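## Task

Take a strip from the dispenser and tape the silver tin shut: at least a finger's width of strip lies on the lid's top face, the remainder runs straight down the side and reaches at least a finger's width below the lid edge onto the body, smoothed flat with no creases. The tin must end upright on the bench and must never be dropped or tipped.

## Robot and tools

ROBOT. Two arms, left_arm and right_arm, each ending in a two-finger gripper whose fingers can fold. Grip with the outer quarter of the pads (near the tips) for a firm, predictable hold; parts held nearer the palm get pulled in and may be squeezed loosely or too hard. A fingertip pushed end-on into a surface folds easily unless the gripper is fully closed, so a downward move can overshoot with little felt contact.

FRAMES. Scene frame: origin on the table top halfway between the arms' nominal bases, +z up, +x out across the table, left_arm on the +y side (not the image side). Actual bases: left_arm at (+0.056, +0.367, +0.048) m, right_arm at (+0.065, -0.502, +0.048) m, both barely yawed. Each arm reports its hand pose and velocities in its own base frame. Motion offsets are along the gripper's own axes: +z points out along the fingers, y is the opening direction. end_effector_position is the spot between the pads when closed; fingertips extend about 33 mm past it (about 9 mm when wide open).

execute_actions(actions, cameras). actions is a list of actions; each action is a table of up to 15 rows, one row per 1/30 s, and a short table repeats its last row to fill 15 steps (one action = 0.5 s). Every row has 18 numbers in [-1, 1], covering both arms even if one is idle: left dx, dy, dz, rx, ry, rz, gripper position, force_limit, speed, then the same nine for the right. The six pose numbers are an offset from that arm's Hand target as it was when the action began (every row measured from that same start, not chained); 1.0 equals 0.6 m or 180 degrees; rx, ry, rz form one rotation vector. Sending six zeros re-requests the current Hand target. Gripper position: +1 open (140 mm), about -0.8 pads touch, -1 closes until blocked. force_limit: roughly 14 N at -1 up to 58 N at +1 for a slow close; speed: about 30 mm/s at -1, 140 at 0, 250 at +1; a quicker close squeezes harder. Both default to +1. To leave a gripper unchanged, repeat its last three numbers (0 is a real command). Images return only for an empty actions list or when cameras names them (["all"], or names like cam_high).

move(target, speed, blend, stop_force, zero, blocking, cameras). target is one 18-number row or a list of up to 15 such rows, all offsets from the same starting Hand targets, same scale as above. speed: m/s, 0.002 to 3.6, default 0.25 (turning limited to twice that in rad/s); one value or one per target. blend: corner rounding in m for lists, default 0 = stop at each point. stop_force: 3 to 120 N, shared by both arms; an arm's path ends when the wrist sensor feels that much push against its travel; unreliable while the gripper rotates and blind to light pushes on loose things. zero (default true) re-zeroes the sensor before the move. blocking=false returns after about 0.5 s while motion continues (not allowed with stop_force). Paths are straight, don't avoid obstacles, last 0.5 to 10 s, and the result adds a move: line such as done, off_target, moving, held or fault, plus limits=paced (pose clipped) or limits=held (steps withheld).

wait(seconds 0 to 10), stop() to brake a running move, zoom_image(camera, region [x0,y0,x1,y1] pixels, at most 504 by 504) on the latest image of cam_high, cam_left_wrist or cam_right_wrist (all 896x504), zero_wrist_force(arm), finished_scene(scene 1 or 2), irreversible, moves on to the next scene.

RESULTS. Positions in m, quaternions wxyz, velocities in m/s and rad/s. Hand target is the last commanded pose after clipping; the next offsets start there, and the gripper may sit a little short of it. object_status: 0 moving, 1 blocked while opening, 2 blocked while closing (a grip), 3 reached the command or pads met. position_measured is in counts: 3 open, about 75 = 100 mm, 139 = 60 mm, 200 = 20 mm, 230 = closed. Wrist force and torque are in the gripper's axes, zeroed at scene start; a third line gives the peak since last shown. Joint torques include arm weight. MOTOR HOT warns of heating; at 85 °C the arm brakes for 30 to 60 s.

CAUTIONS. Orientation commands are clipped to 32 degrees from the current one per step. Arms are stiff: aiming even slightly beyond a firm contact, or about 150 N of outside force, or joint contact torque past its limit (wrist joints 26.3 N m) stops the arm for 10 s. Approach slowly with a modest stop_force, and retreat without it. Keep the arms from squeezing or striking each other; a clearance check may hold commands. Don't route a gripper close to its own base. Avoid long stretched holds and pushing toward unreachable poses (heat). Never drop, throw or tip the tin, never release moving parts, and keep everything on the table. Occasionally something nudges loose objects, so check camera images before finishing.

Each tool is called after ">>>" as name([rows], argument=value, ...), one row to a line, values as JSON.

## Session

>>> execute_actions(actions=[])

Scene clock: 0.00 s.
left_arm: end_effector_position=(+0.3433, -0.6145, +0.1964) position_measured=3 object_status=3 end_effector_quat_wxyz=(+0.228, +0.708, -0.046, +0.667) | right_arm: end_effector_position=(+0.5687, -0.0869, +0.1764) position_measured=3 object_status=3 end_effector_quat_wxyz=(+0.059, +0.129, +0.989, -0.035)
Joint positions: left_arm=[-1.729 -0.753 1.883 -4.247 -0.236 2.854] | right_arm=[-0.362 -1.458 1.751 -1.994 -1.612 -0.106]
Joint velocities: within noise
Joint torques (N m): no reading
Wrist force (N): no reading
Wrist torque (N m): no reading
Wrist force, peak (N): no reading
Hand target: left_arm +0.3433, -0.6145, +0.1964; +0.228, +0.708, -0.046, +0.667 | right_arm +0.5687, -0.0869, +0.1764; +0.059, +0.129, +0.989, -0.035
Tool commands: left_gripper/position=+1.0 left_gripper/force_limit=+1.0 left_gripper/speed=+1.0 right_gripper/position=+1.0 right_gripper/force_limit=+1.0 right_gripper/speed=+1.0
camera_calibration:
cam_left_wrist: T_world_to_cam=[[-0.37429, -0.892584, 0.251397, -0.457172], [-0.423679, -0.0765473, -0.902572, 0.278778], [0.824866, -0.444335, -0.349518, -0.341522], [0, 0, 0, 1]] pos_world=[0.228708, -0.538475, 0.247181]
cam_right_wrist: T_world_to_cam=[[0.258789, 0.965185, -0.0380279, -0.0481539], [0.858262, -0.2117, 0.467515, -0.588293], [0.443188, -0.153625, -0.883167, 0.0329644], [0, 0, 0, 1]] pos_world=[0.502761, -0.073, 0.302317]

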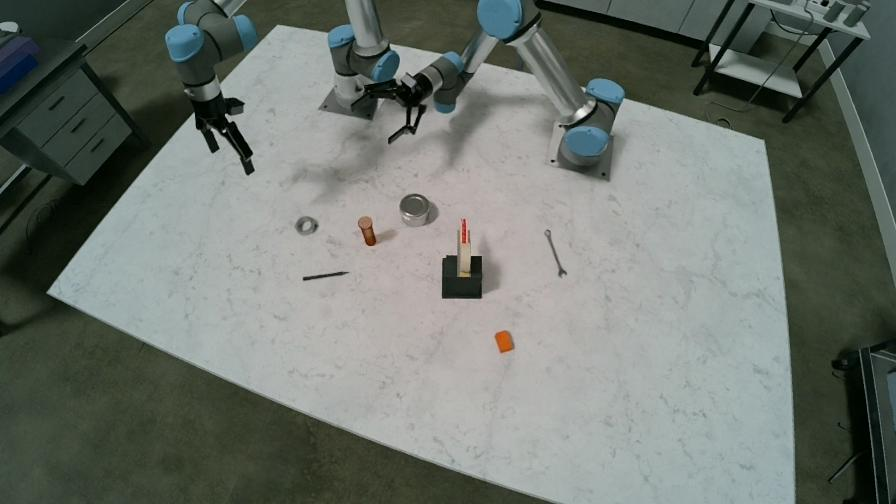

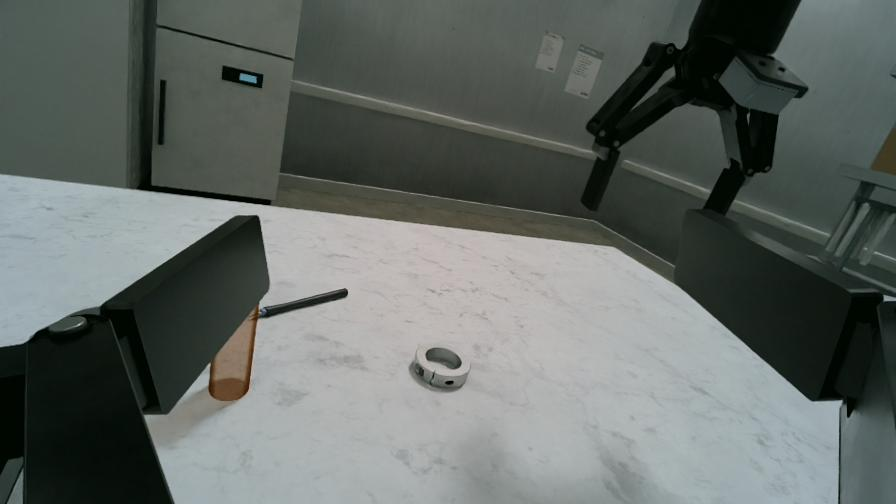

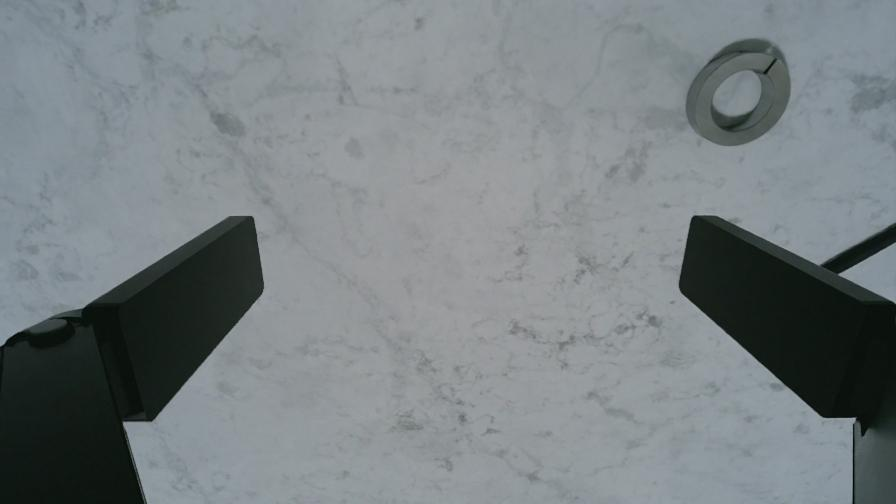

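>>> move(target=[0.0803,-0.5878,0.0933,0.2366,-0.2073,-0.0096,1,1,1,0.357,0.5728,-0.0322,-0.0223,0.0376,-0.0821,1,1,1], speed=0.3, cameras=["cam_left_wrist","cam_right_wrist"])

Scene clock: 78.03 s.
left_arm: end_effector_position=(+0.5304, -0.3101, +0.1506) position_measured=3 object_status=3 end_effector_quat_wxyz=(-0.057, +0.913, +0.136, +0.379) | right_arm: end_effector_position=(+0.4500, +0.2998, +0.1499) position_measured=3 object_status=3 end_effector_quat_wxyz=(+0.000, +0.000, +1.000, +0.000)
Joint positions: left_arm=[-1.139 -1.44 2.058 -2.324 -0.793 1.763] | right_arm=[0.339 -1.447 1.767 -1.889 -1.571 0.339]
Joint torques (N m): left_arm=[5.83 -36.23 -9.57 -3.97 2.32 -1.48] | right_arm=[-5.52 -37.5 -14.3 -4.65 -1.7 -0.91]
Wrist force (N): left_arm=[1.7 -0.4 3.5] | right_arm=[0.1 -0.3 -0.1]
Wrist torque (N m): left_arm=[-0.41 -0.18 0.14] | right_arm=[-0.08 -0.03 0.07]
Wrist force, peak (N): left_arm=[3.8 -1.1 5.0] | right_arm=[-1.4 -2.5 0.0]
Hand target: left_arm +0.5304, -0.3100, +0.1506; -0.057, +0.913, +0.136, +0.379 | right_arm +0.4500, +0.2998, +0.1499; +0.000, +0.000, +1.000, +0.000
Off the commanded pose: left_arm 0.000 m, 0 deg | right_arm 0.000 m, 0 deg.
move: done
camera_calibration:
cam_left_wrist: T_world_to_cam=[[0.282401, -0.959288, -0.0040989, -0.434455], [-0.875242, -0.255905, -0.410445, 0.449777], [0.392686, 0.119497, -0.911876, 0.112162], [0, 0, 0, 1]] pos_world=[0.47231, -0.31507, 0.285106]
cam_right_wrist: T_world_to_cam=[[0.00239588, 0.99987, 0.0159456, -0.29475], [0.935676, -0.00786796, 0.352772, -0.470891], [0.352852, 0.0140747, -0.935573, 0.119818], [0, 0, 0, 1]] pos_world=[0.39903, 0.289321, 0.282916]
Images, in order (width x height): cam_left_wrist 896x504, cam_right_wrist 896x504.

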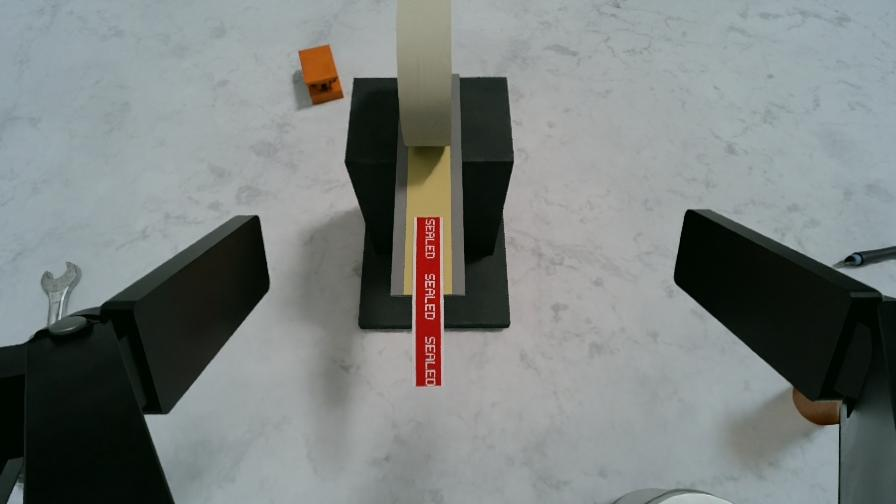

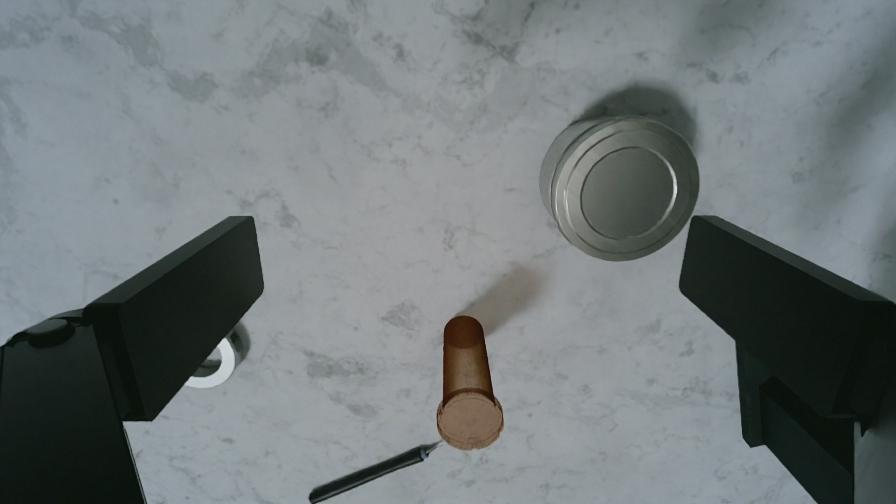

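>>> zoom_image(camera="cam_right_wrist", region=[510, 70, 730, 290])

>>> zoom_image(camera="cam_left_wrist", region=[330, 50, 540, 410])

Scaled by 2.291 from the camera's 896x504 image, which has a finer 1280x720 frame.

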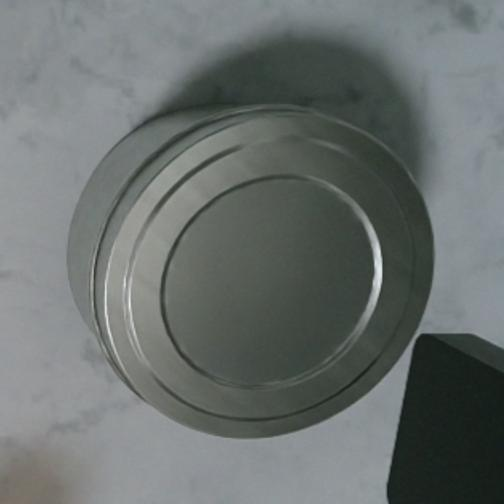

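Scaled by 1.400 from the camera's 896x504 image, which has a finer 1280x720 frame.

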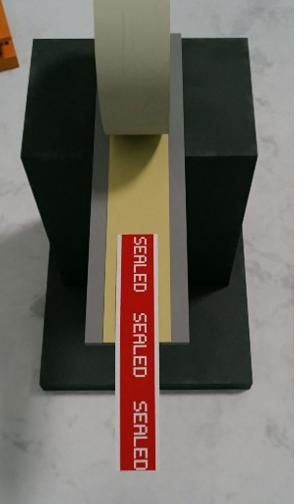

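>>> move([
  [-0.1415,-0.0315,-0.1651,0,0,0,-0.2,-1,0,-0.0134,-0.083,0.075,-0.1614,0.1614,0.2103,1,1,1],
  [-0.1952,-0.0344,-0.0703,-0.1505,0.1543,-0.4849,-0.2,-1,0,-0.0267,-0.1667,0.15,-0.3228,0.3228,0.4207,1,1,1],
], speed=0.35, blend=[0.03,0], cameras=["cam_left_wrist","cam_right_wrist"])

Scene clock: 179.10 s.
left_arm: end_effector_position=(+0.4167, -0.3231, +0.0973) position_measured=154 object_status=3 end_effector_quat_wxyz=(+0.381, +0.452, +0.618, +0.519) | right_arm: end_effector_position=(+0.4659, +0.1997, +0.0600) position_measured=3 object_status=3 end_effector_quat_wxyz=(-0.430, +0.561, +0.561, +0.430)
Joint positions: left_arm=[-1.592 -1.225 2.198 -1.47 -0.368 -1.103] | right_arm=[-0.497 -1.131 2.083 -1.466 -0.556 0.448]
Joint torques (N m): left_arm=[-5.4 -36.01 -0.43 -1.03 3.02 -1.53] | right_arm=[13.07 -40.78 -20.77 -2.12 0.02 -0.21]
Wrist force (N): left_arm=[6.1 -2.3 0.8] | right_arm=[0.9 -2.3 0.3]
Wrist torque (N m): left_arm=[-0.18 -0.81 0.22] | right_arm=[-0.43 -0.10 0.08]
Wrist force, peak (N): left_arm=[6.2 -2.3 0.8] | right_arm=[0.4 -2.8 0.2]
Hand target: left_arm +0.4167, -0.3231, +0.0974; +0.381, +0.452, +0.618, +0.519 | right_arm +0.4659, +0.1997, +0.0600; -0.430, +0.561, +0.561, +0.430
Off the commanded pose: left_arm 0.000 m, 0 deg | right_arm 0.000 m, 0 deg.
move: done
camera_calibration:
cam_left_wrist: T_world_to_cam=[[0.162668, 0.0428375, 0.98575, -0.137679], [-0.0553289, -0.997089, 0.0524606, -0.3011], [0.985128, -0.0630741, -0.159825, -0.269295], [0, 0, 0, 1]] pos_world=[0.271026, -0.311311, 0.108473]
cam_right_wrist: T_world_to_cam=[[0.999848, -0.017288, 0.00211987, -0.454095], [-0.00837894, -0.584115, -0.811627, 0.169855], [0.0152697, 0.811487, -0.584171, 0.0084753], [0, 0, 0, 1]] pos_world=[0.45532, 0.0844868, 0.143773]
Images, in order (width x height): cam_left_wrist 896x504, cam_right_wrist 896x504.

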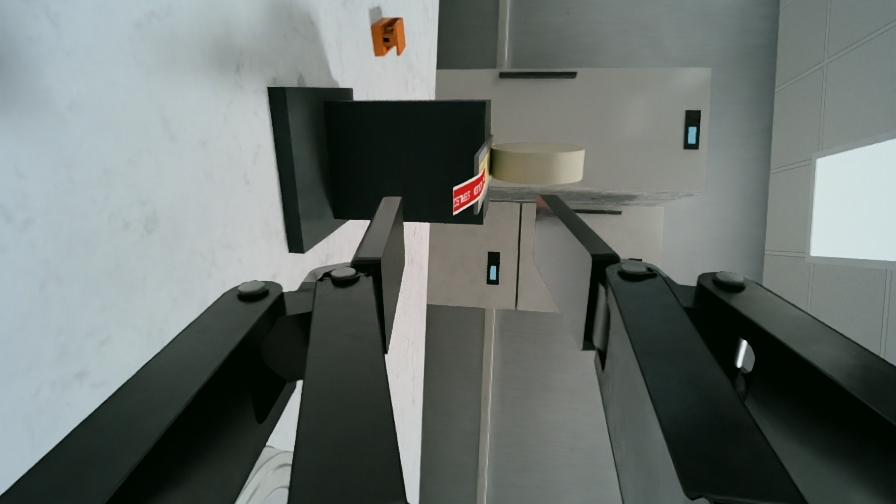

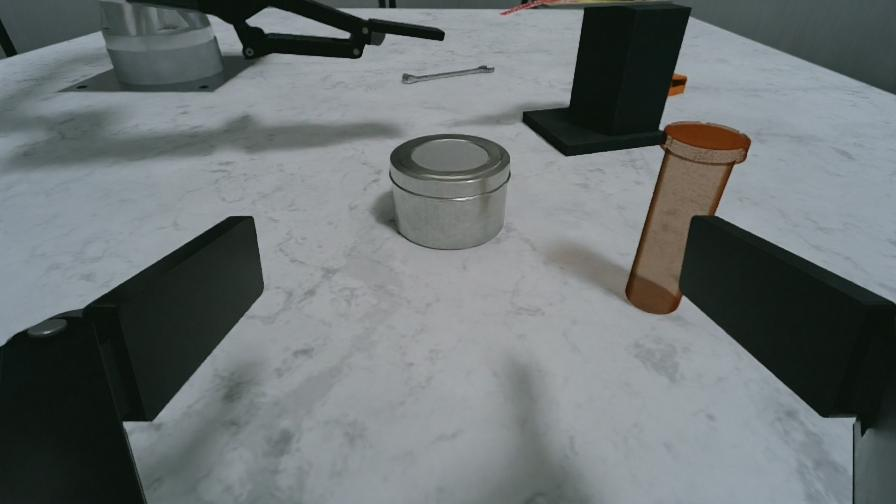

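>>> zoom_image(camera="cam_right_wrist", region=[370, 115, 530, 260])

>>> zoom_image(camera="cam_left_wrist", region=[430, 120, 520, 230])

Scaled by 3.150 from the camera's 896x504 image, which has a finer 1280x720 frame.

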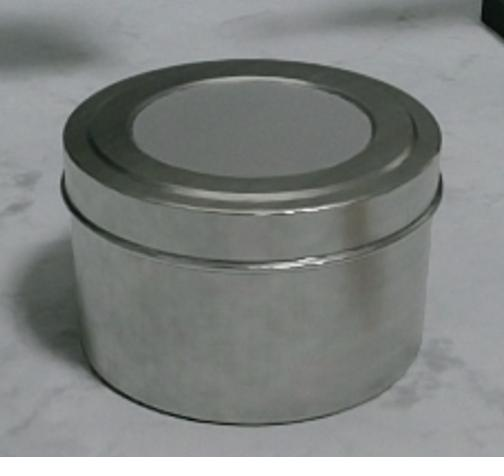

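Scaled by 4.582 from the camera's 896x504 image, which has a finer 1280x720 frame.

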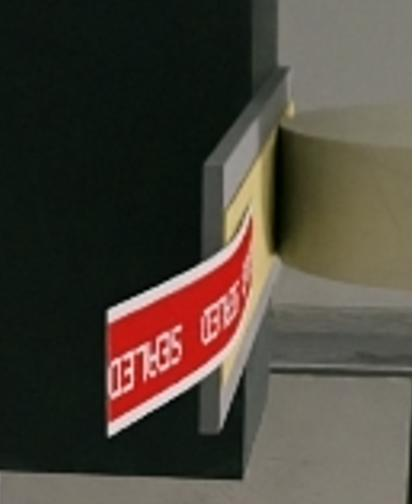

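>>> move(target=[-0.0035,-0.0113,0.1215,-0.0556,0,0,-0.2,-1,0,0,0,0,0,0,0,1,1,1], speed=0.12, cameras=["cam_left_wrist"])

>>> zoom_image(camera="cam_left_wrist", region=[340, 60, 600, 260])

Scene clock: 328.77 s.
left_arm: end_effector_position=(+0.4847, -0.3039, +0.0782) position_measured=154 object_status=3 end_effector_quat_wxyz=(+0.419, +0.417, +0.570, +0.570) end_effector_velocity=(+0.000, +0.000, -0.001) end_effector_angular_velocity=(+0.001, +0.001, +0.000) | right_arm: end_effector_position=(+0.4659, +0.1997, +0.0600) position_measured=3 object_status=3 end_effector_quat_wxyz=(-0.430, +0.561, +0.561, +0.430)
Joint positions: left_arm=[-1.437 -1 2.063 -1.052 -0.172 -1.584] | right_arm=[-0.496 -1.131 2.083 -1.466 -0.556 0.448]
Joint velocities: left_arm=[0 0.001 0.001 -0.006 0 0.006] | right_arm=[within noise]
Joint torques (N m): left_arm=[0.21 -34.5 -7.27 -2.19 0.46 1.79] | right_arm=[12.67 -41.75 -20.42 -2.02 2.48 1.46]
Wrist force (N): left_arm=[5.4 -1.4 0.2] | right_arm=[0.8 -2.2 0.5]
Wrist torque (N m): left_arm=[0.06 -0.72 0.28] | right_arm=[-0.42 -0.09 0.08]
Wrist force, peak (N): left_arm=[6.2 -2.5 0.8] | right_arm=[1.0 -2.5 0.7]
Hand target: left_arm +0.4848, -0.3039, +0.0782; +0.419, +0.417, +0.570, +0.570 | right_arm +0.4659, +0.1997, +0.0600; -0.430, +0.561, +0.561, +0.430
Off the commanded pose: left_arm 0.000 m, 0 deg | right_arm 0.000 m, 0 deg.
move: done
camera_calibration:
cam_left_wrist: T_world_to_cam=[[-0.00332955, -0.00934638, 0.999951, -0.0671425], [-0.0587218, -0.998229, -0.00952582, -0.271068], [0.998269, -0.0587506, 0.00277482, -0.355949], [0, 0, 0, 1]] pos_world=[0.339192, -0.292128, 0.0655447]
Images, in order (width x height): cam_left_wrist 896x504.

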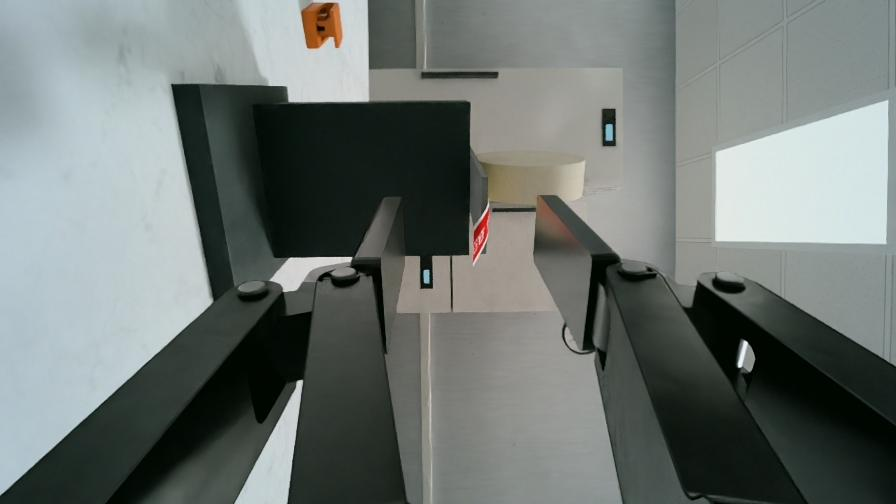

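Scaled by 1.938 from the camera's 896x504 image, which has a finer 1280x720 frame.

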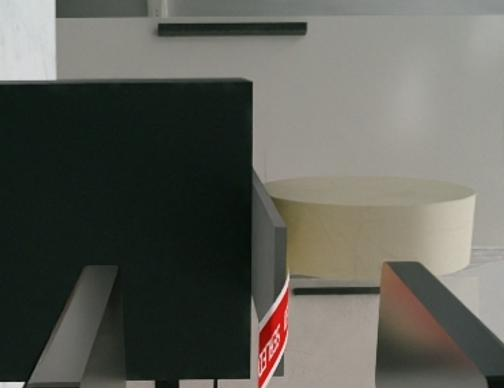

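>>> move(target=[0,0,0,0,0,0,-1,0,-1,0,0,0,0,0,0,1,1,1], cameras=["cam_left_wrist"])

>>> zoom_image(camera="cam_left_wrist", region=[340, 120, 600, 320])

Scene clock: 336.33 s.
left_arm: end_effector_position=(+0.4848, -0.3039, +0.0782) position_measured=232 object_status=0 end_effector_quat_wxyz=(+0.419, +0.417, +0.570, +0.570) | right_arm: end_effector_position=(+0.4659, +0.1997, +0.0600) position_measured=3 object_status=3 end_effector_quat_wxyz=(-0.430, +0.561, +0.561, +0.430)
Joint positions: left_arm=[-1.437 -1 2.063 -1.052 -0.172 -1.584] | right_arm=[-0.496 -1.131 2.083 -1.466 -0.556 0.448]
Joint torques (N m): left_arm=[4.63 -42.28 2.38 -1.9 2.09 1.49] | right_arm=[13.46 -42.22 -20.99 -2.23 2.18 1.43]
Wrist force (N): left_arm=[5.4 -1.5 0.1] | right_arm=[1.0 -2.3 0.4]
Wrist torque (N m): left_arm=[0.05 -0.72 0.24] | right_arm=[-0.44 -0.13 0.08]
Wrist force, peak (N): left_arm=[5.8 -1.5 0.2] | right_arm=[1.1 -2.6 0.3]
Hand target: left_arm +0.4848, -0.3039, +0.0782; +0.419, +0.417, +0.570, +0.570 | right_arm +0.4659, +0.1997, +0.0600; -0.430, +0.561, +0.561, +0.430
Off the commanded pose: left_arm 0.000 m, 0 deg | right_arm 0.000 m, 0 deg.
move: done
camera_calibration:
cam_left_wrist: T_world_to_cam=[[-0.0033304, -0.00934598, 0.999951, -0.0671411], [-0.0588215, -0.998223, -0.00952574, -0.270933], [0.998263, -0.0588503, 0.00277474, -0.355971], [0, 0, 0, 1]] pos_world=[0.339192, -0.292028, 0.0655447]
Images, in order (width x height): cam_left_wrist 896x504.

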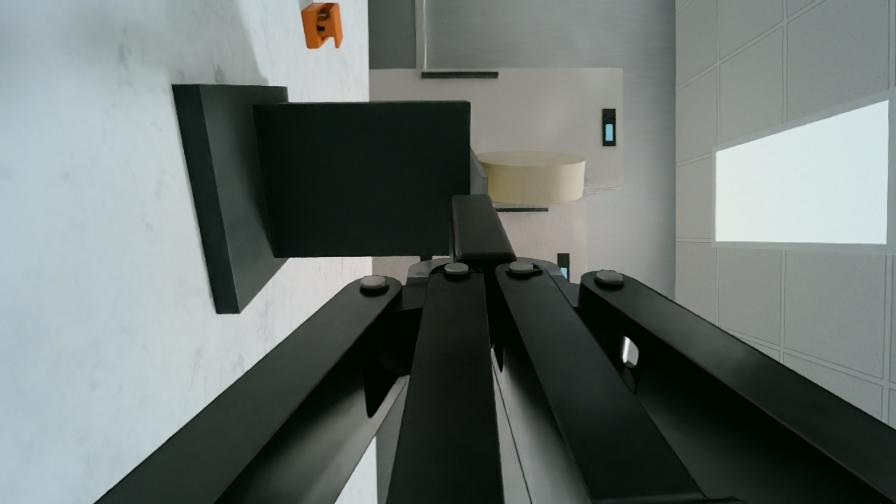

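Scaled by 1.938 from the camera's 896x504 image, which has a finer 1280x720 frame.

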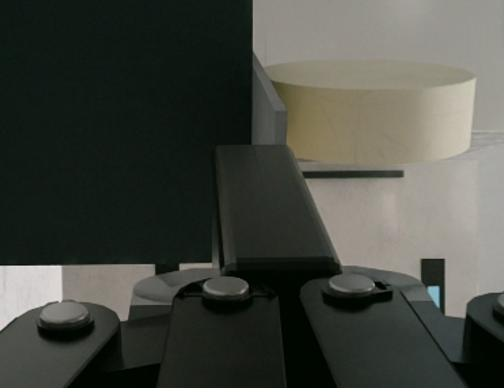

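>>> move([
  [0,0.1,0.05,0.2222,0,0,-1,0,-1,0,0,0,0,0,0,1,1,1],
  [0,0.2,0.05,0.5,0,0,-1,0,-1,0,0,0,0,0,0,1,1,1],
], speed=0.25, blend=[0.03,0], cameras=["cam_left_wrist","cam_right_wrist"])

>>> zoom_image(camera="cam_right_wrist", region=[380, 0, 740, 200])

Scene clock: 381.17 s.
left_arm: end_effector_position=(+0.5131, -0.2947, +0.1982) position_measured=232 object_status=3 end_effector_quat_wxyz=(+0.001, +0.591, +0.807, +0.000) | right_arm: end_effector_position=(+0.4659, +0.1997, +0.0600) position_measured=3 object_status=3 end_effector_quat_wxyz=(-0.430, +0.561, +0.561, +0.430)
Joint positions: left_arm=[-0.749 -1.358 1.534 -1.75 -1.57 0.516] | right_arm=[-0.496 -1.131 2.083 -1.466 -0.556 0.448]
Joint torques (N m): left_arm=[-0.26 -41.52 -18.83 -3.35 -0.41 -1.02] | right_arm=[13.09 -40.81 -19.44 -1.98 1.87 1.37]
Wrist force (N): left_arm=[6.0 0.2 5.4] | right_arm=[0.9 -2.5 0.6]
Wrist torque (N m): left_arm=[-0.38 -0.80 0.34] | right_arm=[-0.47 -0.10 0.08]
Wrist force, peak (N): left_arm=[6.2 0.4 5.8] | right_arm=[1.1 -2.5 0.4]
Hand target: left_arm +0.5131, -0.2947, +0.1982; +0.001, +0.591, +0.807, +0.000 | right_arm +0.4659, +0.1997, +0.0600; -0.430, +0.561, +0.561, +0.430
Off the commanded pose: left_arm 0.000 m, 0 deg | right_arm 0.000 m, 0 deg.
move: done
camera_calibration:
cam_left_wrist: T_world_to_cam=[[0.956548, 0.29151, 0.00614978, -0.393935], [0.270065, -0.893736, 0.358191, -0.469876], [0.109913, -0.340966, -0.933628, 0.174159], [0, 0, 0, 1]] pos_world=[0.484573, -0.245727, 0.333328]
cam_right_wrist: T_world_to_cam=[[0.999851, -0.0171487, 0.00214392, -0.45411], [-0.00827803, -0.584117, -0.811627, 0.169949], [0.0151707, 0.811488, -0.584172, 0.00849769], [0, 0, 0, 1]] pos_world=[0.45532, 0.0845867, 0.143873]
Images, in order (width x height): cam_left_wrist 896x504, cam_right_wrist 896x504.

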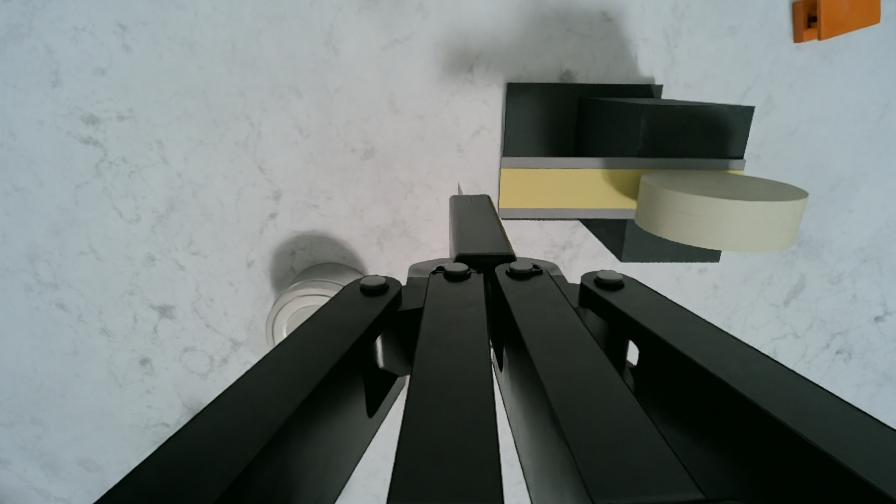

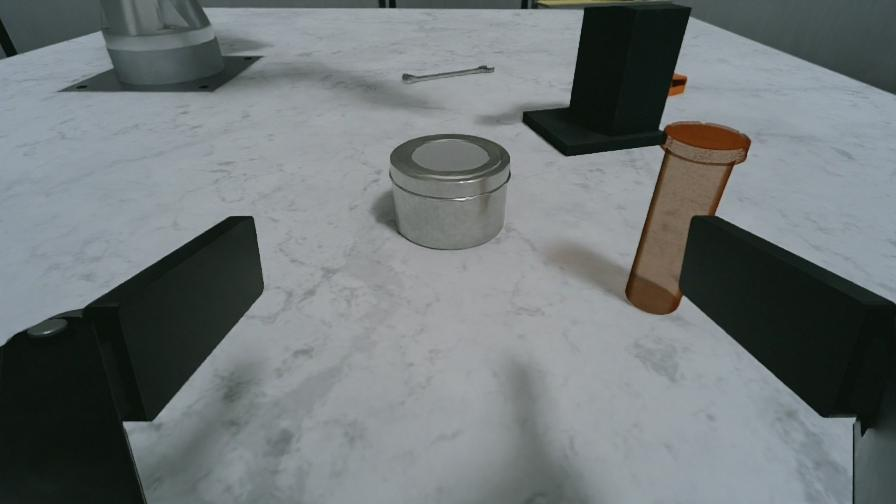

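Scaled by 1.400 from the camera's 896x504 image, which has a finer 1280x720 frame.

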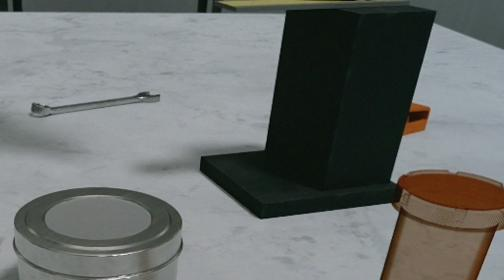

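>>> move(target=[-0.0745,-0.1259,0.1137,0,0,-0.4028,-1,0,-1,0,0,0,0,0,0,1,1,1], speed=0.35, cameras=["cam_left_wrist","cam_right_wrist"])

>>> zoom_image(camera="cam_right_wrist", region=[360, 20, 540, 260])

Scene clock: 392.13 s.
left_arm: end_effector_position=(+0.4546, -0.3601, +0.1298) position_measured=232 object_status=3 end_effector_quat_wxyz=(+0.001, +0.000, +1.000, +0.000) | right_arm: end_effector_position=(+0.4659, +0.1997, +0.0600) position_measured=3 object_status=3 end_effector_quat_wxyz=(-0.430, +0.561, +0.561, +0.430)
Joint positions: left_arm=[-0.903 -1.343 1.697 -1.927 -1.57 -0.902] | right_arm=[-0.496 -1.131 2.083 -1.466 -0.556 0.448]
Joint torques (N m): left_arm=[6.53 -40.92 -38.65 -0.57 0.54 -1.47] | right_arm=[12.6 -39.98 -20.84 -1.98 1.85 1.09]
Wrist force (N): left_arm=[5.9 0.1 5.2] | right_arm=[1.0 -2.2 0.4]
Wrist torque (N m): left_arm=[-0.33 -0.81 0.19] | right_arm=[-0.41 -0.12 0.08]
Wrist force, peak (N): left_arm=[6.5 0.0 5.8] | right_arm=[0.9 -2.6 0.6]
Hand target: left_arm +0.4547, -0.3601, +0.1299; +0.001, +0.000, +1.000, -0.001 | right_arm +0.4659, +0.1997, +0.0600; -0.430, +0.561, +0.561, +0.430
Off the commanded pose: left_arm 0.000 m, 0 deg | right_arm 0.000 m, 0 deg.
move: done
camera_calibration:
cam_left_wrist: T_world_to_cam=[[0.00998046, 0.999946, 0.00305418, 0.367431], [0.9334, -0.0104118, 0.358685, -0.4715], [0.358698, -0.000729073, -0.933454, 0.103845], [0, 0, 0, 1]] pos_world=[0.399182, -0.372245, 0.264932]
cam_right_wrist: T_world_to_cam=[[0.999851, -0.0171487, 0.00214392, -0.45411], [-0.00827803, -0.584117, -0.811627, 0.169949], [0.0151707, 0.811488, -0.584172, 0.00849769], [0, 0, 0, 1]] pos_world=[0.45532, 0.0845867, 0.143873]
Images, in order (width x height): cam_left_wrist 896x504, cam_right_wrist 896x504.

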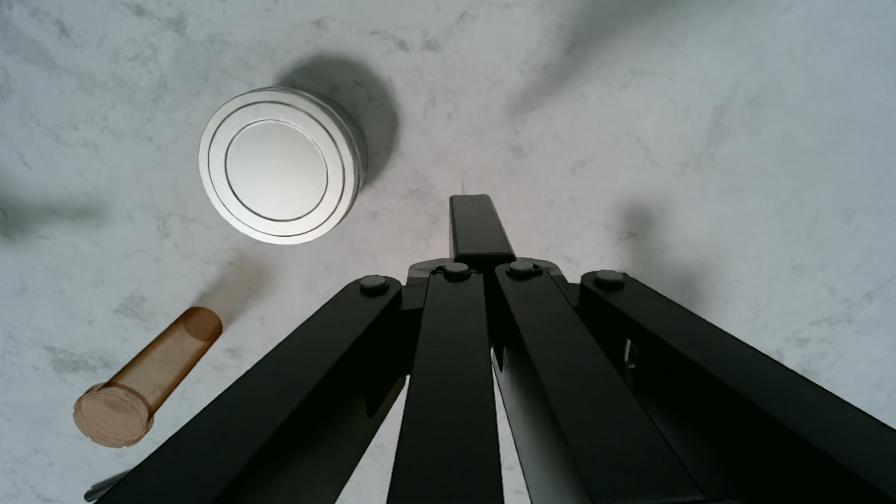

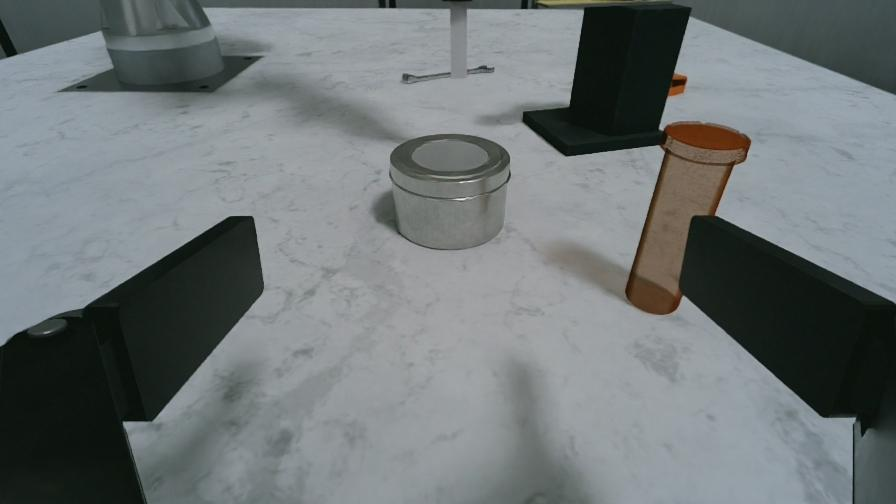

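Scaled by 2.100 from the camera's 896x504 image, which has a finer 1280x720 frame.

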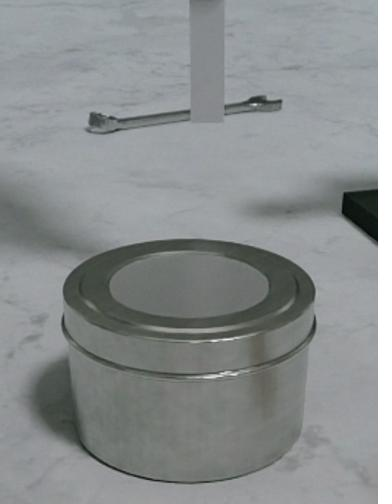

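>>> move([
  [0.0167,-0.0417,0,0,0,0,-1,0,-1,0.1913,0.0568,0.07,-0.2415,0,0.0647,0.8,-1,0],
  [0.0167,-0.079,0.1132,0,0,0,-1,0,-1,-0.0102,-0.1765,0.3484,-0.483,0,0.1295,0.8,-1,0],
], speed=0.3, blend=[0.04,0], cameras=["cam_left_wrist","cam_right_wrist","cam_high"])

>>> zoom_image(camera="cam_right_wrist", region=[280, 80, 640, 280])

Scene clock: 469.00 s.
left_arm: end_effector_position=(+0.4448, -0.4064, +0.0656) position_measured=232 object_status=3 end_effector_quat_wxyz=(+0.001, +0.000, +1.000, -0.001) end_effector_velocity=(-0.001, +0.002, +0.001) end_effector_angular_velocity=(+0.003, +0.002, +0.001) | right_arm: end_effector_position=(+0.3822, +0.3773, +0.0303) position_measured=28 object_status=3 end_effector_quat_wxyz=(-0.047, +0.789, +0.063, +0.609)
Joint positions: left_arm=[-0.964 -1.23 1.726 -2.069 -1.569 -0.964] | right_arm=[0.917 -0.596 2.351 -4.55 -2.299 3.375]
Joint velocities: left_arm=[0 -0.002 0.001 0.006 0 -0.001] | right_arm=[within noise]
Joint torques (N m): left_arm=[0.9 -46.4 -23.66 -0.33 2.07 -0.59] | right_arm=[0.62 -34.88 1.02 -2.7 -0.93 0.16]
Wrist force (N): left_arm=[5.8 0.1 5.1] | right_arm=[-0.1 -2.3 0.2]
Wrist torque (N m): left_arm=[-0.34 -0.78 0.32] | right_arm=[-0.44 0.10 0.08]
Wrist force, peak (N): left_arm=[6.3 0.4 5.5] | right_arm=[-10.8 -7.7 2.7]
Hand target: left_arm +0.4448, -0.4064, +0.0658; +0.001, +0.000, +1.000, -0.001 (not the last commanded pose) | right_arm +0.3822, +0.3773, +0.0303; -0.047, +0.789, +0.063, +0.609 (not the last commanded pose)
Tool commands: left_gripper/position=-1.0 left_gripper/force_limit=+0.0 left_gripper/speed=-1.0 right_gripper/position=+0.803922 right_gripper/force_limit=-1.0 right_gripper/speed=+0.003922
Off the commanded pose: left_arm 0.004 m, 0 deg | right_arm 0.044 m, 9 deg.
FORCE FAULT: contact force on the right arm reached its limit, and that arm stopped. The contact can be on any part of that arm, not only on its tool. That arm's remaining commands of this call were not run. That arm is still stopped at the end of this call. That arm stays stopped for about 10 more seconds. Until then a move that you send moves the other arm only, and its call returns only when the move has ended. Once the stop has ended, the next robot result says so. If the stop ends while you think or write, that arm runs what you send next, counted from a new Hand target: where the arm stands when the stop ends. While its stop runs, that arm takes no new command, but its gripper still runs the gripper command that each later call begins with. Until it ends, the stop uses up actions while you think or wait. An arm that is not stopped still takes commands.
move: fault (right_arm), off_target (left_arm; braked at the fault stop of right_arm); path passed 1 of 2 targets
camera_calibration:
cam_left_wrist: T_world_to_cam=[[0.00951316, 0.999951, 0.00287673, 0.414243], [0.933403, -0.00991196, 0.358692, -0.439601], [0.358703, -0.000727151, -0.933451, 0.0473968], [0, 0, 0, 1]] pos_world=[0.389383, -0.418546, 0.200732]
cam_right_wrist: T_world_to_cam=[[0.141209, -0.989969, 0.00470365, 0.327868], [-0.572852, -0.0855848, -0.815179, 0.276634], [0.807404, 0.112416, -0.579191, -0.190955], [0, 0, 0, 1]] pos_world=[0.26635, 0.369721, 0.113364]

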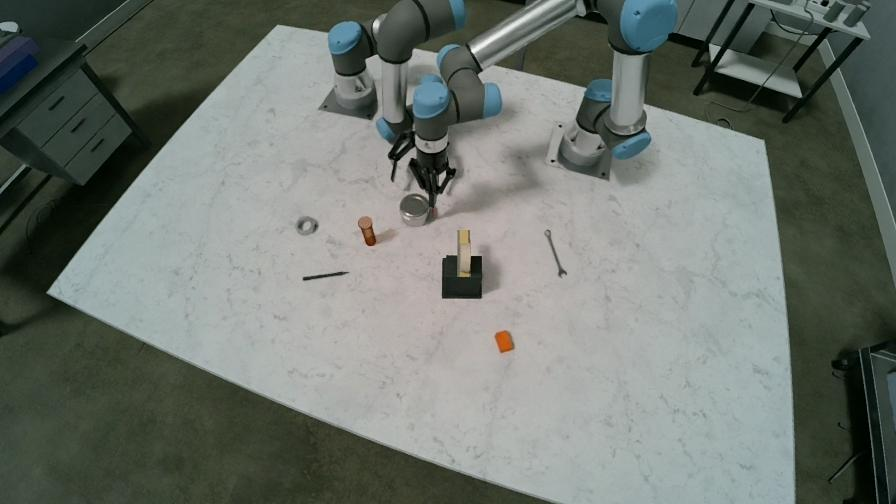

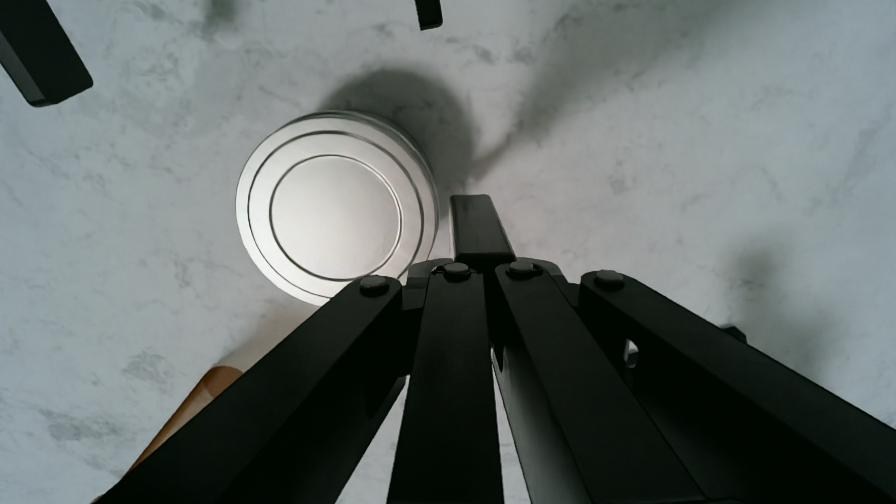

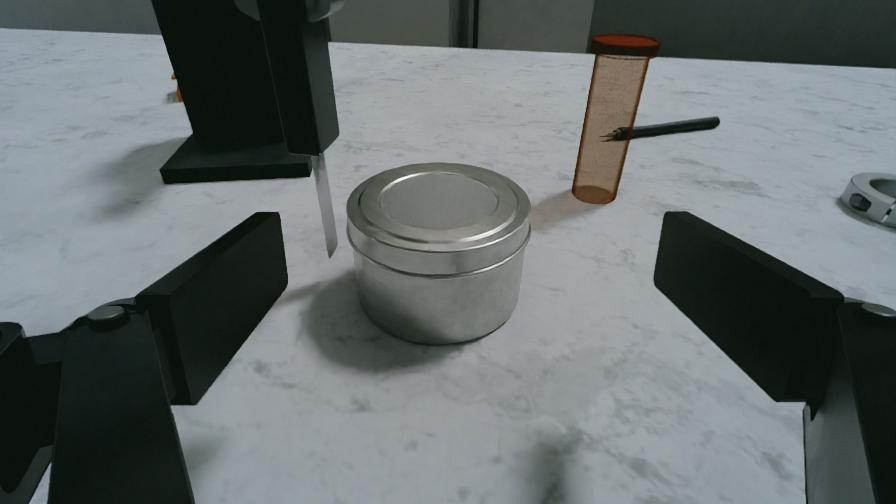

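Scaled by 1.400 from the camera's 896x504 image, which has a finer 1280x720 frame.

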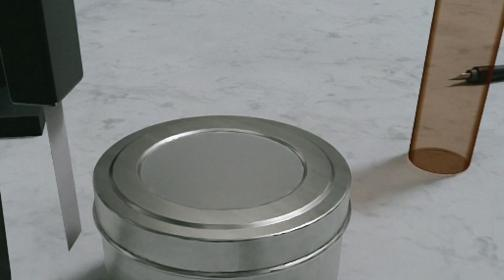

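>>> move([
  [0,0,0,0,0,0,-1,0,-1,0.129,0,-0.0337,0,0,0,0.8,-1,0],
  [0,0,0,0,0,0,-1,0,-1,0.2507,0.2078,0.1058,0.1934,0,-0.0506,0.8,-1,0],
], speed=0.2, blend=[0.03,0])

Scene clock: 508.73 s.
left_arm: end_effector_position=(+0.4448, -0.4064, +0.0658) position_measured=232 object_status=3 end_effector_quat_wxyz=(+0.001, +0.000, +1.000, -0.001) | right_arm: end_effector_position=(+0.5002, +0.2702, +0.1600) position_measured=28 object_status=3 end_effector_quat_wxyz=(-0.233, +0.731, +0.304, +0.564)
Joint positions: left_arm=[-0.964 -1.23 1.726 -2.069 -1.569 -0.964] | right_arm=[-0.275 -1.109 2.618 -4.155 -0.566 2.712]
Joint torques (N m): left_arm=[5.61 -45.18 -37.09 -0.28 -0.41 1.51] | right_arm=[1.62 -14.62 0.28 -1.14 2.94 -0.85]
Wrist force (N): left_arm=[6.0 0.2 5.1] | right_arm=[-0.2 -2.3 0.3]
Wrist torque (N m): left_arm=[-0.31 -0.80 0.32] | right_arm=[-0.42 0.12 -0.12]
Wrist force, peak (N): left_arm=[6.2 0.2 5.4] | right_arm=[-2.8 -2.4 0.8]
Hand target: left_arm +0.4448, -0.4064, +0.0658; +0.001, +0.000, +1.000, -0.001 | right_arm +0.5002, +0.2702, +0.1599; -0.233, +0.732, +0.304, +0.564
Off the commanded pose: left_arm 0.000 m, 0 deg | right_arm 0.000 m, 0 deg.
FORCE FAULT, CONTINUED: the right arm's stop, for the force fault that an earlier result reported, is over. The rest of the stop counts as 19 of the actions that you can send in this scene. The stop ended before this call began, so that arm ran this call's commands, counted from a new Hand target: where the arm stood when the stop ended.
move: done

>>> move([
  [0,0,-0.1,0,0,0,-1,0,-1,-0.1953,0.0323,-0.0853,0.2415,0,-0.0647,0.8,-1,0],
  [-0.1033,-0.0967,-0.1,0,0,0.5,-1,0,-1,-0.1953,0.0323,-0.0853,0.2415,0,-0.0647,0.8,-1,0],
], speed=0.3, blend=[0.03,0], cameras=["cam_left_wrist","cam_right_wrist"])

>>> zoom_image(camera="cam_right_wrist", region=[360, 20, 620, 260])

Scene clock: 564.07 s.
left_arm: end_effector_position=(+0.5067, -0.4643, +0.1260) position_measured=232 object_status=3 end_effector_quat_wxyz=(+0.001, +0.707, +0.707, +0.000) | right_arm: end_effector_position=(+0.4579, +0.2002, +0.0597) position_measured=28 object_status=3 end_effector_quat_wxyz=(-0.430, +0.559, +0.562, +0.432)
Joint positions: left_arm=[-0.938 -1.093 1.359 -1.839 -1.57 0.633] | right_arm=[-0.504 -1.141 2.103 -1.465 -0.562 0.432]
Joint torques (N m): left_arm=[1.87 -52.73 -11.53 -4.85 -1.49 1.3] | right_arm=[-15.5 -22.05 -21.34 1.36 -0.56 -1.73]
Wrist force (N): left_arm=[6.1 0.1 5.4] | right_arm=[-0.1 -2.4 0.4]
Wrist torque (N m): left_arm=[-0.31 -0.82 0.31] | right_arm=[-0.45 0.08 -0.07]
Wrist force, peak (N): left_arm=[6.3 0.1 5.6] | right_arm=[1.3 -3.4 0.6]
Hand target: left_arm +0.5067, -0.4643, +0.1260; +0.001, +0.707, +0.707, +0.000 | right_arm +0.4579, +0.2002, +0.0597; -0.430, +0.559, +0.562, +0.432
Off the commanded pose: left_arm 0.000 m, 0 deg | right_arm 0.000 m, 0 deg.
move: done
camera_calibration:
cam_left_wrist: T_world_to_cam=[[0.999937, -0.0092837, 0.00630484, -0.499461], [-0.0109241, -0.933863, 0.357464, -0.470013], [0.00256926, -0.357511, -0.933905, 0.096442], [0, 0, 0, 1]] pos_world=[0.494048, -0.409086, 0.26123]
cam_right_wrist: T_world_to_cam=[[0.999858, -0.0156098, 0.00638752, -0.446653], [-0.00388899, -0.581886, -0.813261, 0.167507], [0.0164117, 0.81312, -0.581864, 0.00702215], [0, 0, 0, 1]] pos_world=[0.447126, 0.084788, 0.143166]
Images, in order (width x height): cam_left_wrist 896x504, cam_right_wrist 896x504.

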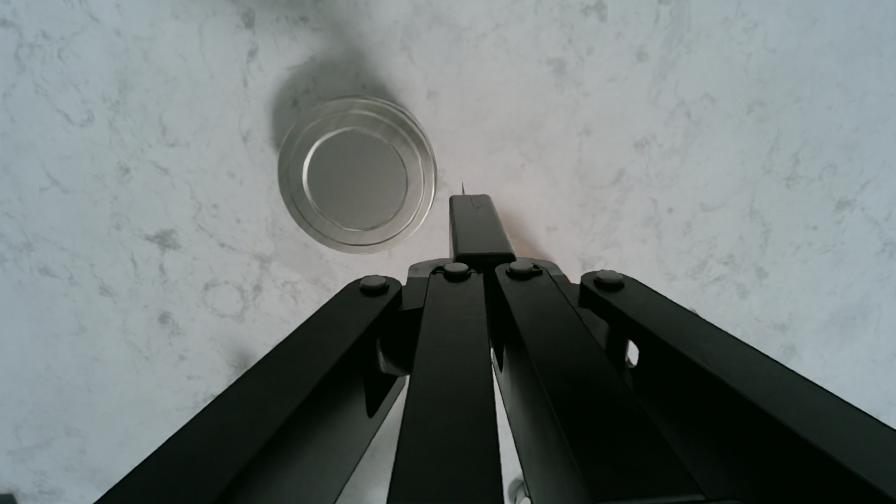

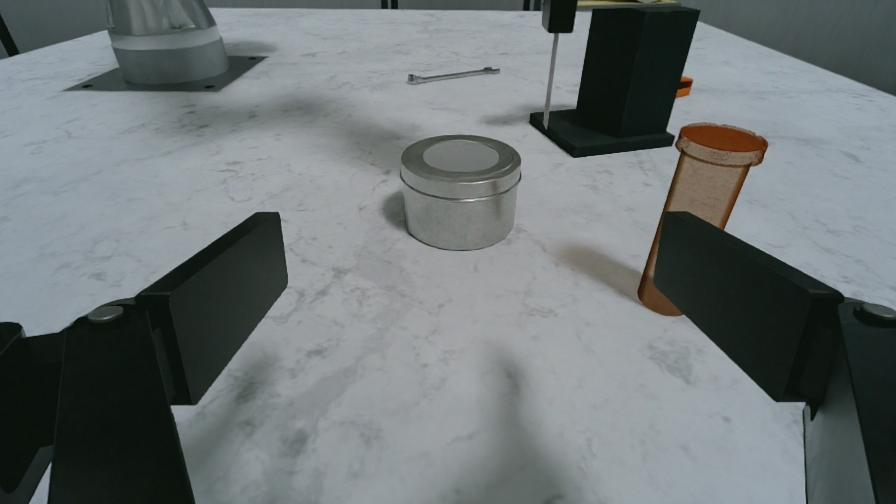

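Scaled by 1.938 from the camera's 896x504 image, which has a finer 1280x720 frame.

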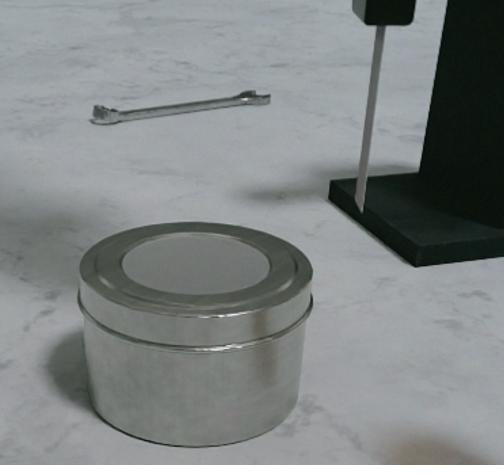

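>>> move([
  [0,0,0.1067,0,0,0,-1,0,-1,0,0,0,0,0,0,0.8,-1,0],
  [0,-0.0237,0.1067,0,0,0,-1,0,-1,-0.0138,0,0.1418,0,0,0,0.8,-1,0],
  [0,-0.0237,0.1067,0,0,0,-1,0,-1,-0.0523,-0.0007,0.3437,0,0,0,0.8,-1,0],
], speed=[0.15,0.1,0.15], blend=[0.01,0.005,0], cameras=["cam_left_wrist","cam_right_wrist"])

>>> zoom_image(camera="cam_right_wrist", region=[260, 0, 700, 300])

Scene clock: 601.47 s.
left_arm: end_effector_position=(+0.4926, -0.4644, +0.0620) position_measured=232 object_status=3 end_effector_quat_wxyz=(+0.001, +0.707, +0.707, +0.000) | right_arm: end_effector_position=(+0.4575, +0.3915, -0.0237) position_measured=28 object_status=3 end_effector_quat_wxyz=(-0.430, +0.560, +0.562, +0.432)
Joint positions: left_arm=[-0.955 -1.065 1.49 -1.998 -1.569 0.616] | right_arm=[-0.094 -0.83 2.231 -2.633 -0.276 1.215]
Joint torques (N m): left_arm=[6.73 -30.33 -38.2 -0.51 2.07 1.48] | right_arm=[-13.33 -46.36 -14.31 -1.95 3.34 -0.83]
Wrist force (N): left_arm=[6.3 0.2 5.4] | right_arm=[-0.2 -2.4 0.1]
Wrist torque (N m): left_arm=[-0.33 -0.87 0.30] | right_arm=[-0.46 0.12 0.09]
Wrist force, peak (N): left_arm=[6.5 0.3 7.3] | right_arm=[-0.9 -2.6 2.2]
Hand target: left_arm +0.4926, -0.4644, +0.0620; +0.001, +0.707, +0.707, +0.000 | right_arm +0.4576, +0.3914, -0.0236; -0.430, +0.559, +0.562, +0.432
Off the commanded pose: left_arm 0.000 m, 0 deg | right_arm 0.000 m, 0 deg.
move: done
camera_calibration:
cam_left_wrist: T_world_to_cam=[[0.999934, -0.00956389, 0.00641327, -0.485194], [-0.0112249, -0.933815, 0.357579, -0.447204], [0.00256896, -0.357628, -0.933861, 0.0365221], [0, 0, 0, 1]] pos_world=[0.480048, -0.409185, 0.197129]
cam_right_wrist: T_world_to_cam=[[0.99986, -0.0155603, 0.00611131, -0.442732], [-0.00408706, -0.581998, -0.81318, 0.211109], [0.0162101, 0.813041, -0.58198, -0.196929], [0, 0, 0, 1]] pos_world=[0.446726, 0.276088, 0.0597662]
Images, in order (width x height): cam_left_wrist 896x504, cam_right_wrist 896x504.

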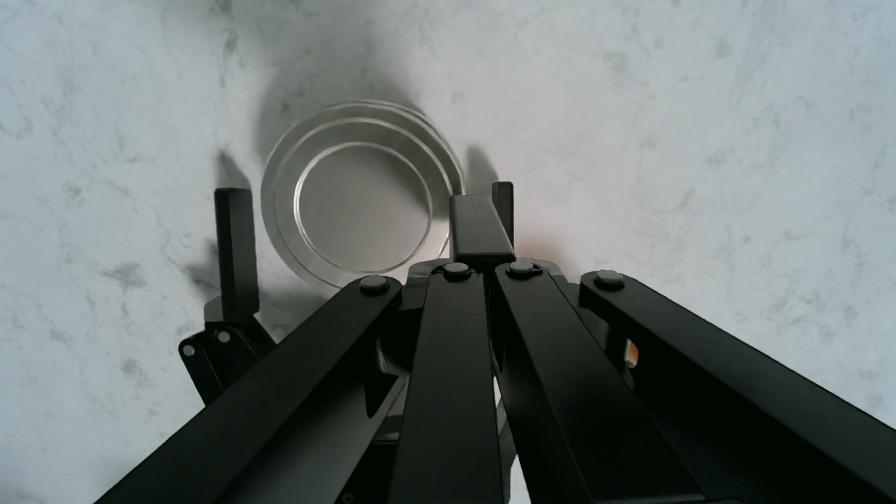

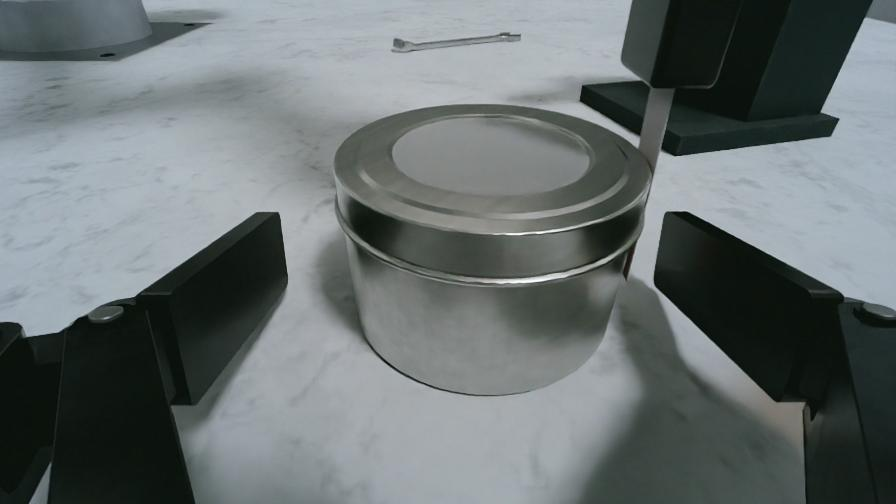

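Scaled by 1.145 from the camera's 896x504 image, which has a finer 1280x720 frame.

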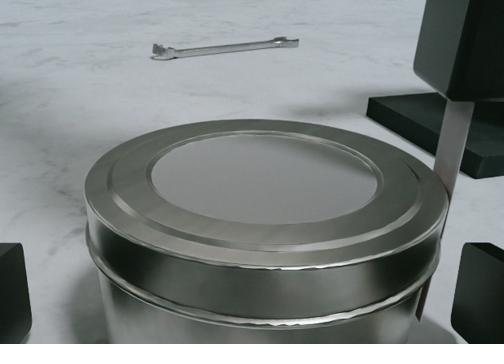

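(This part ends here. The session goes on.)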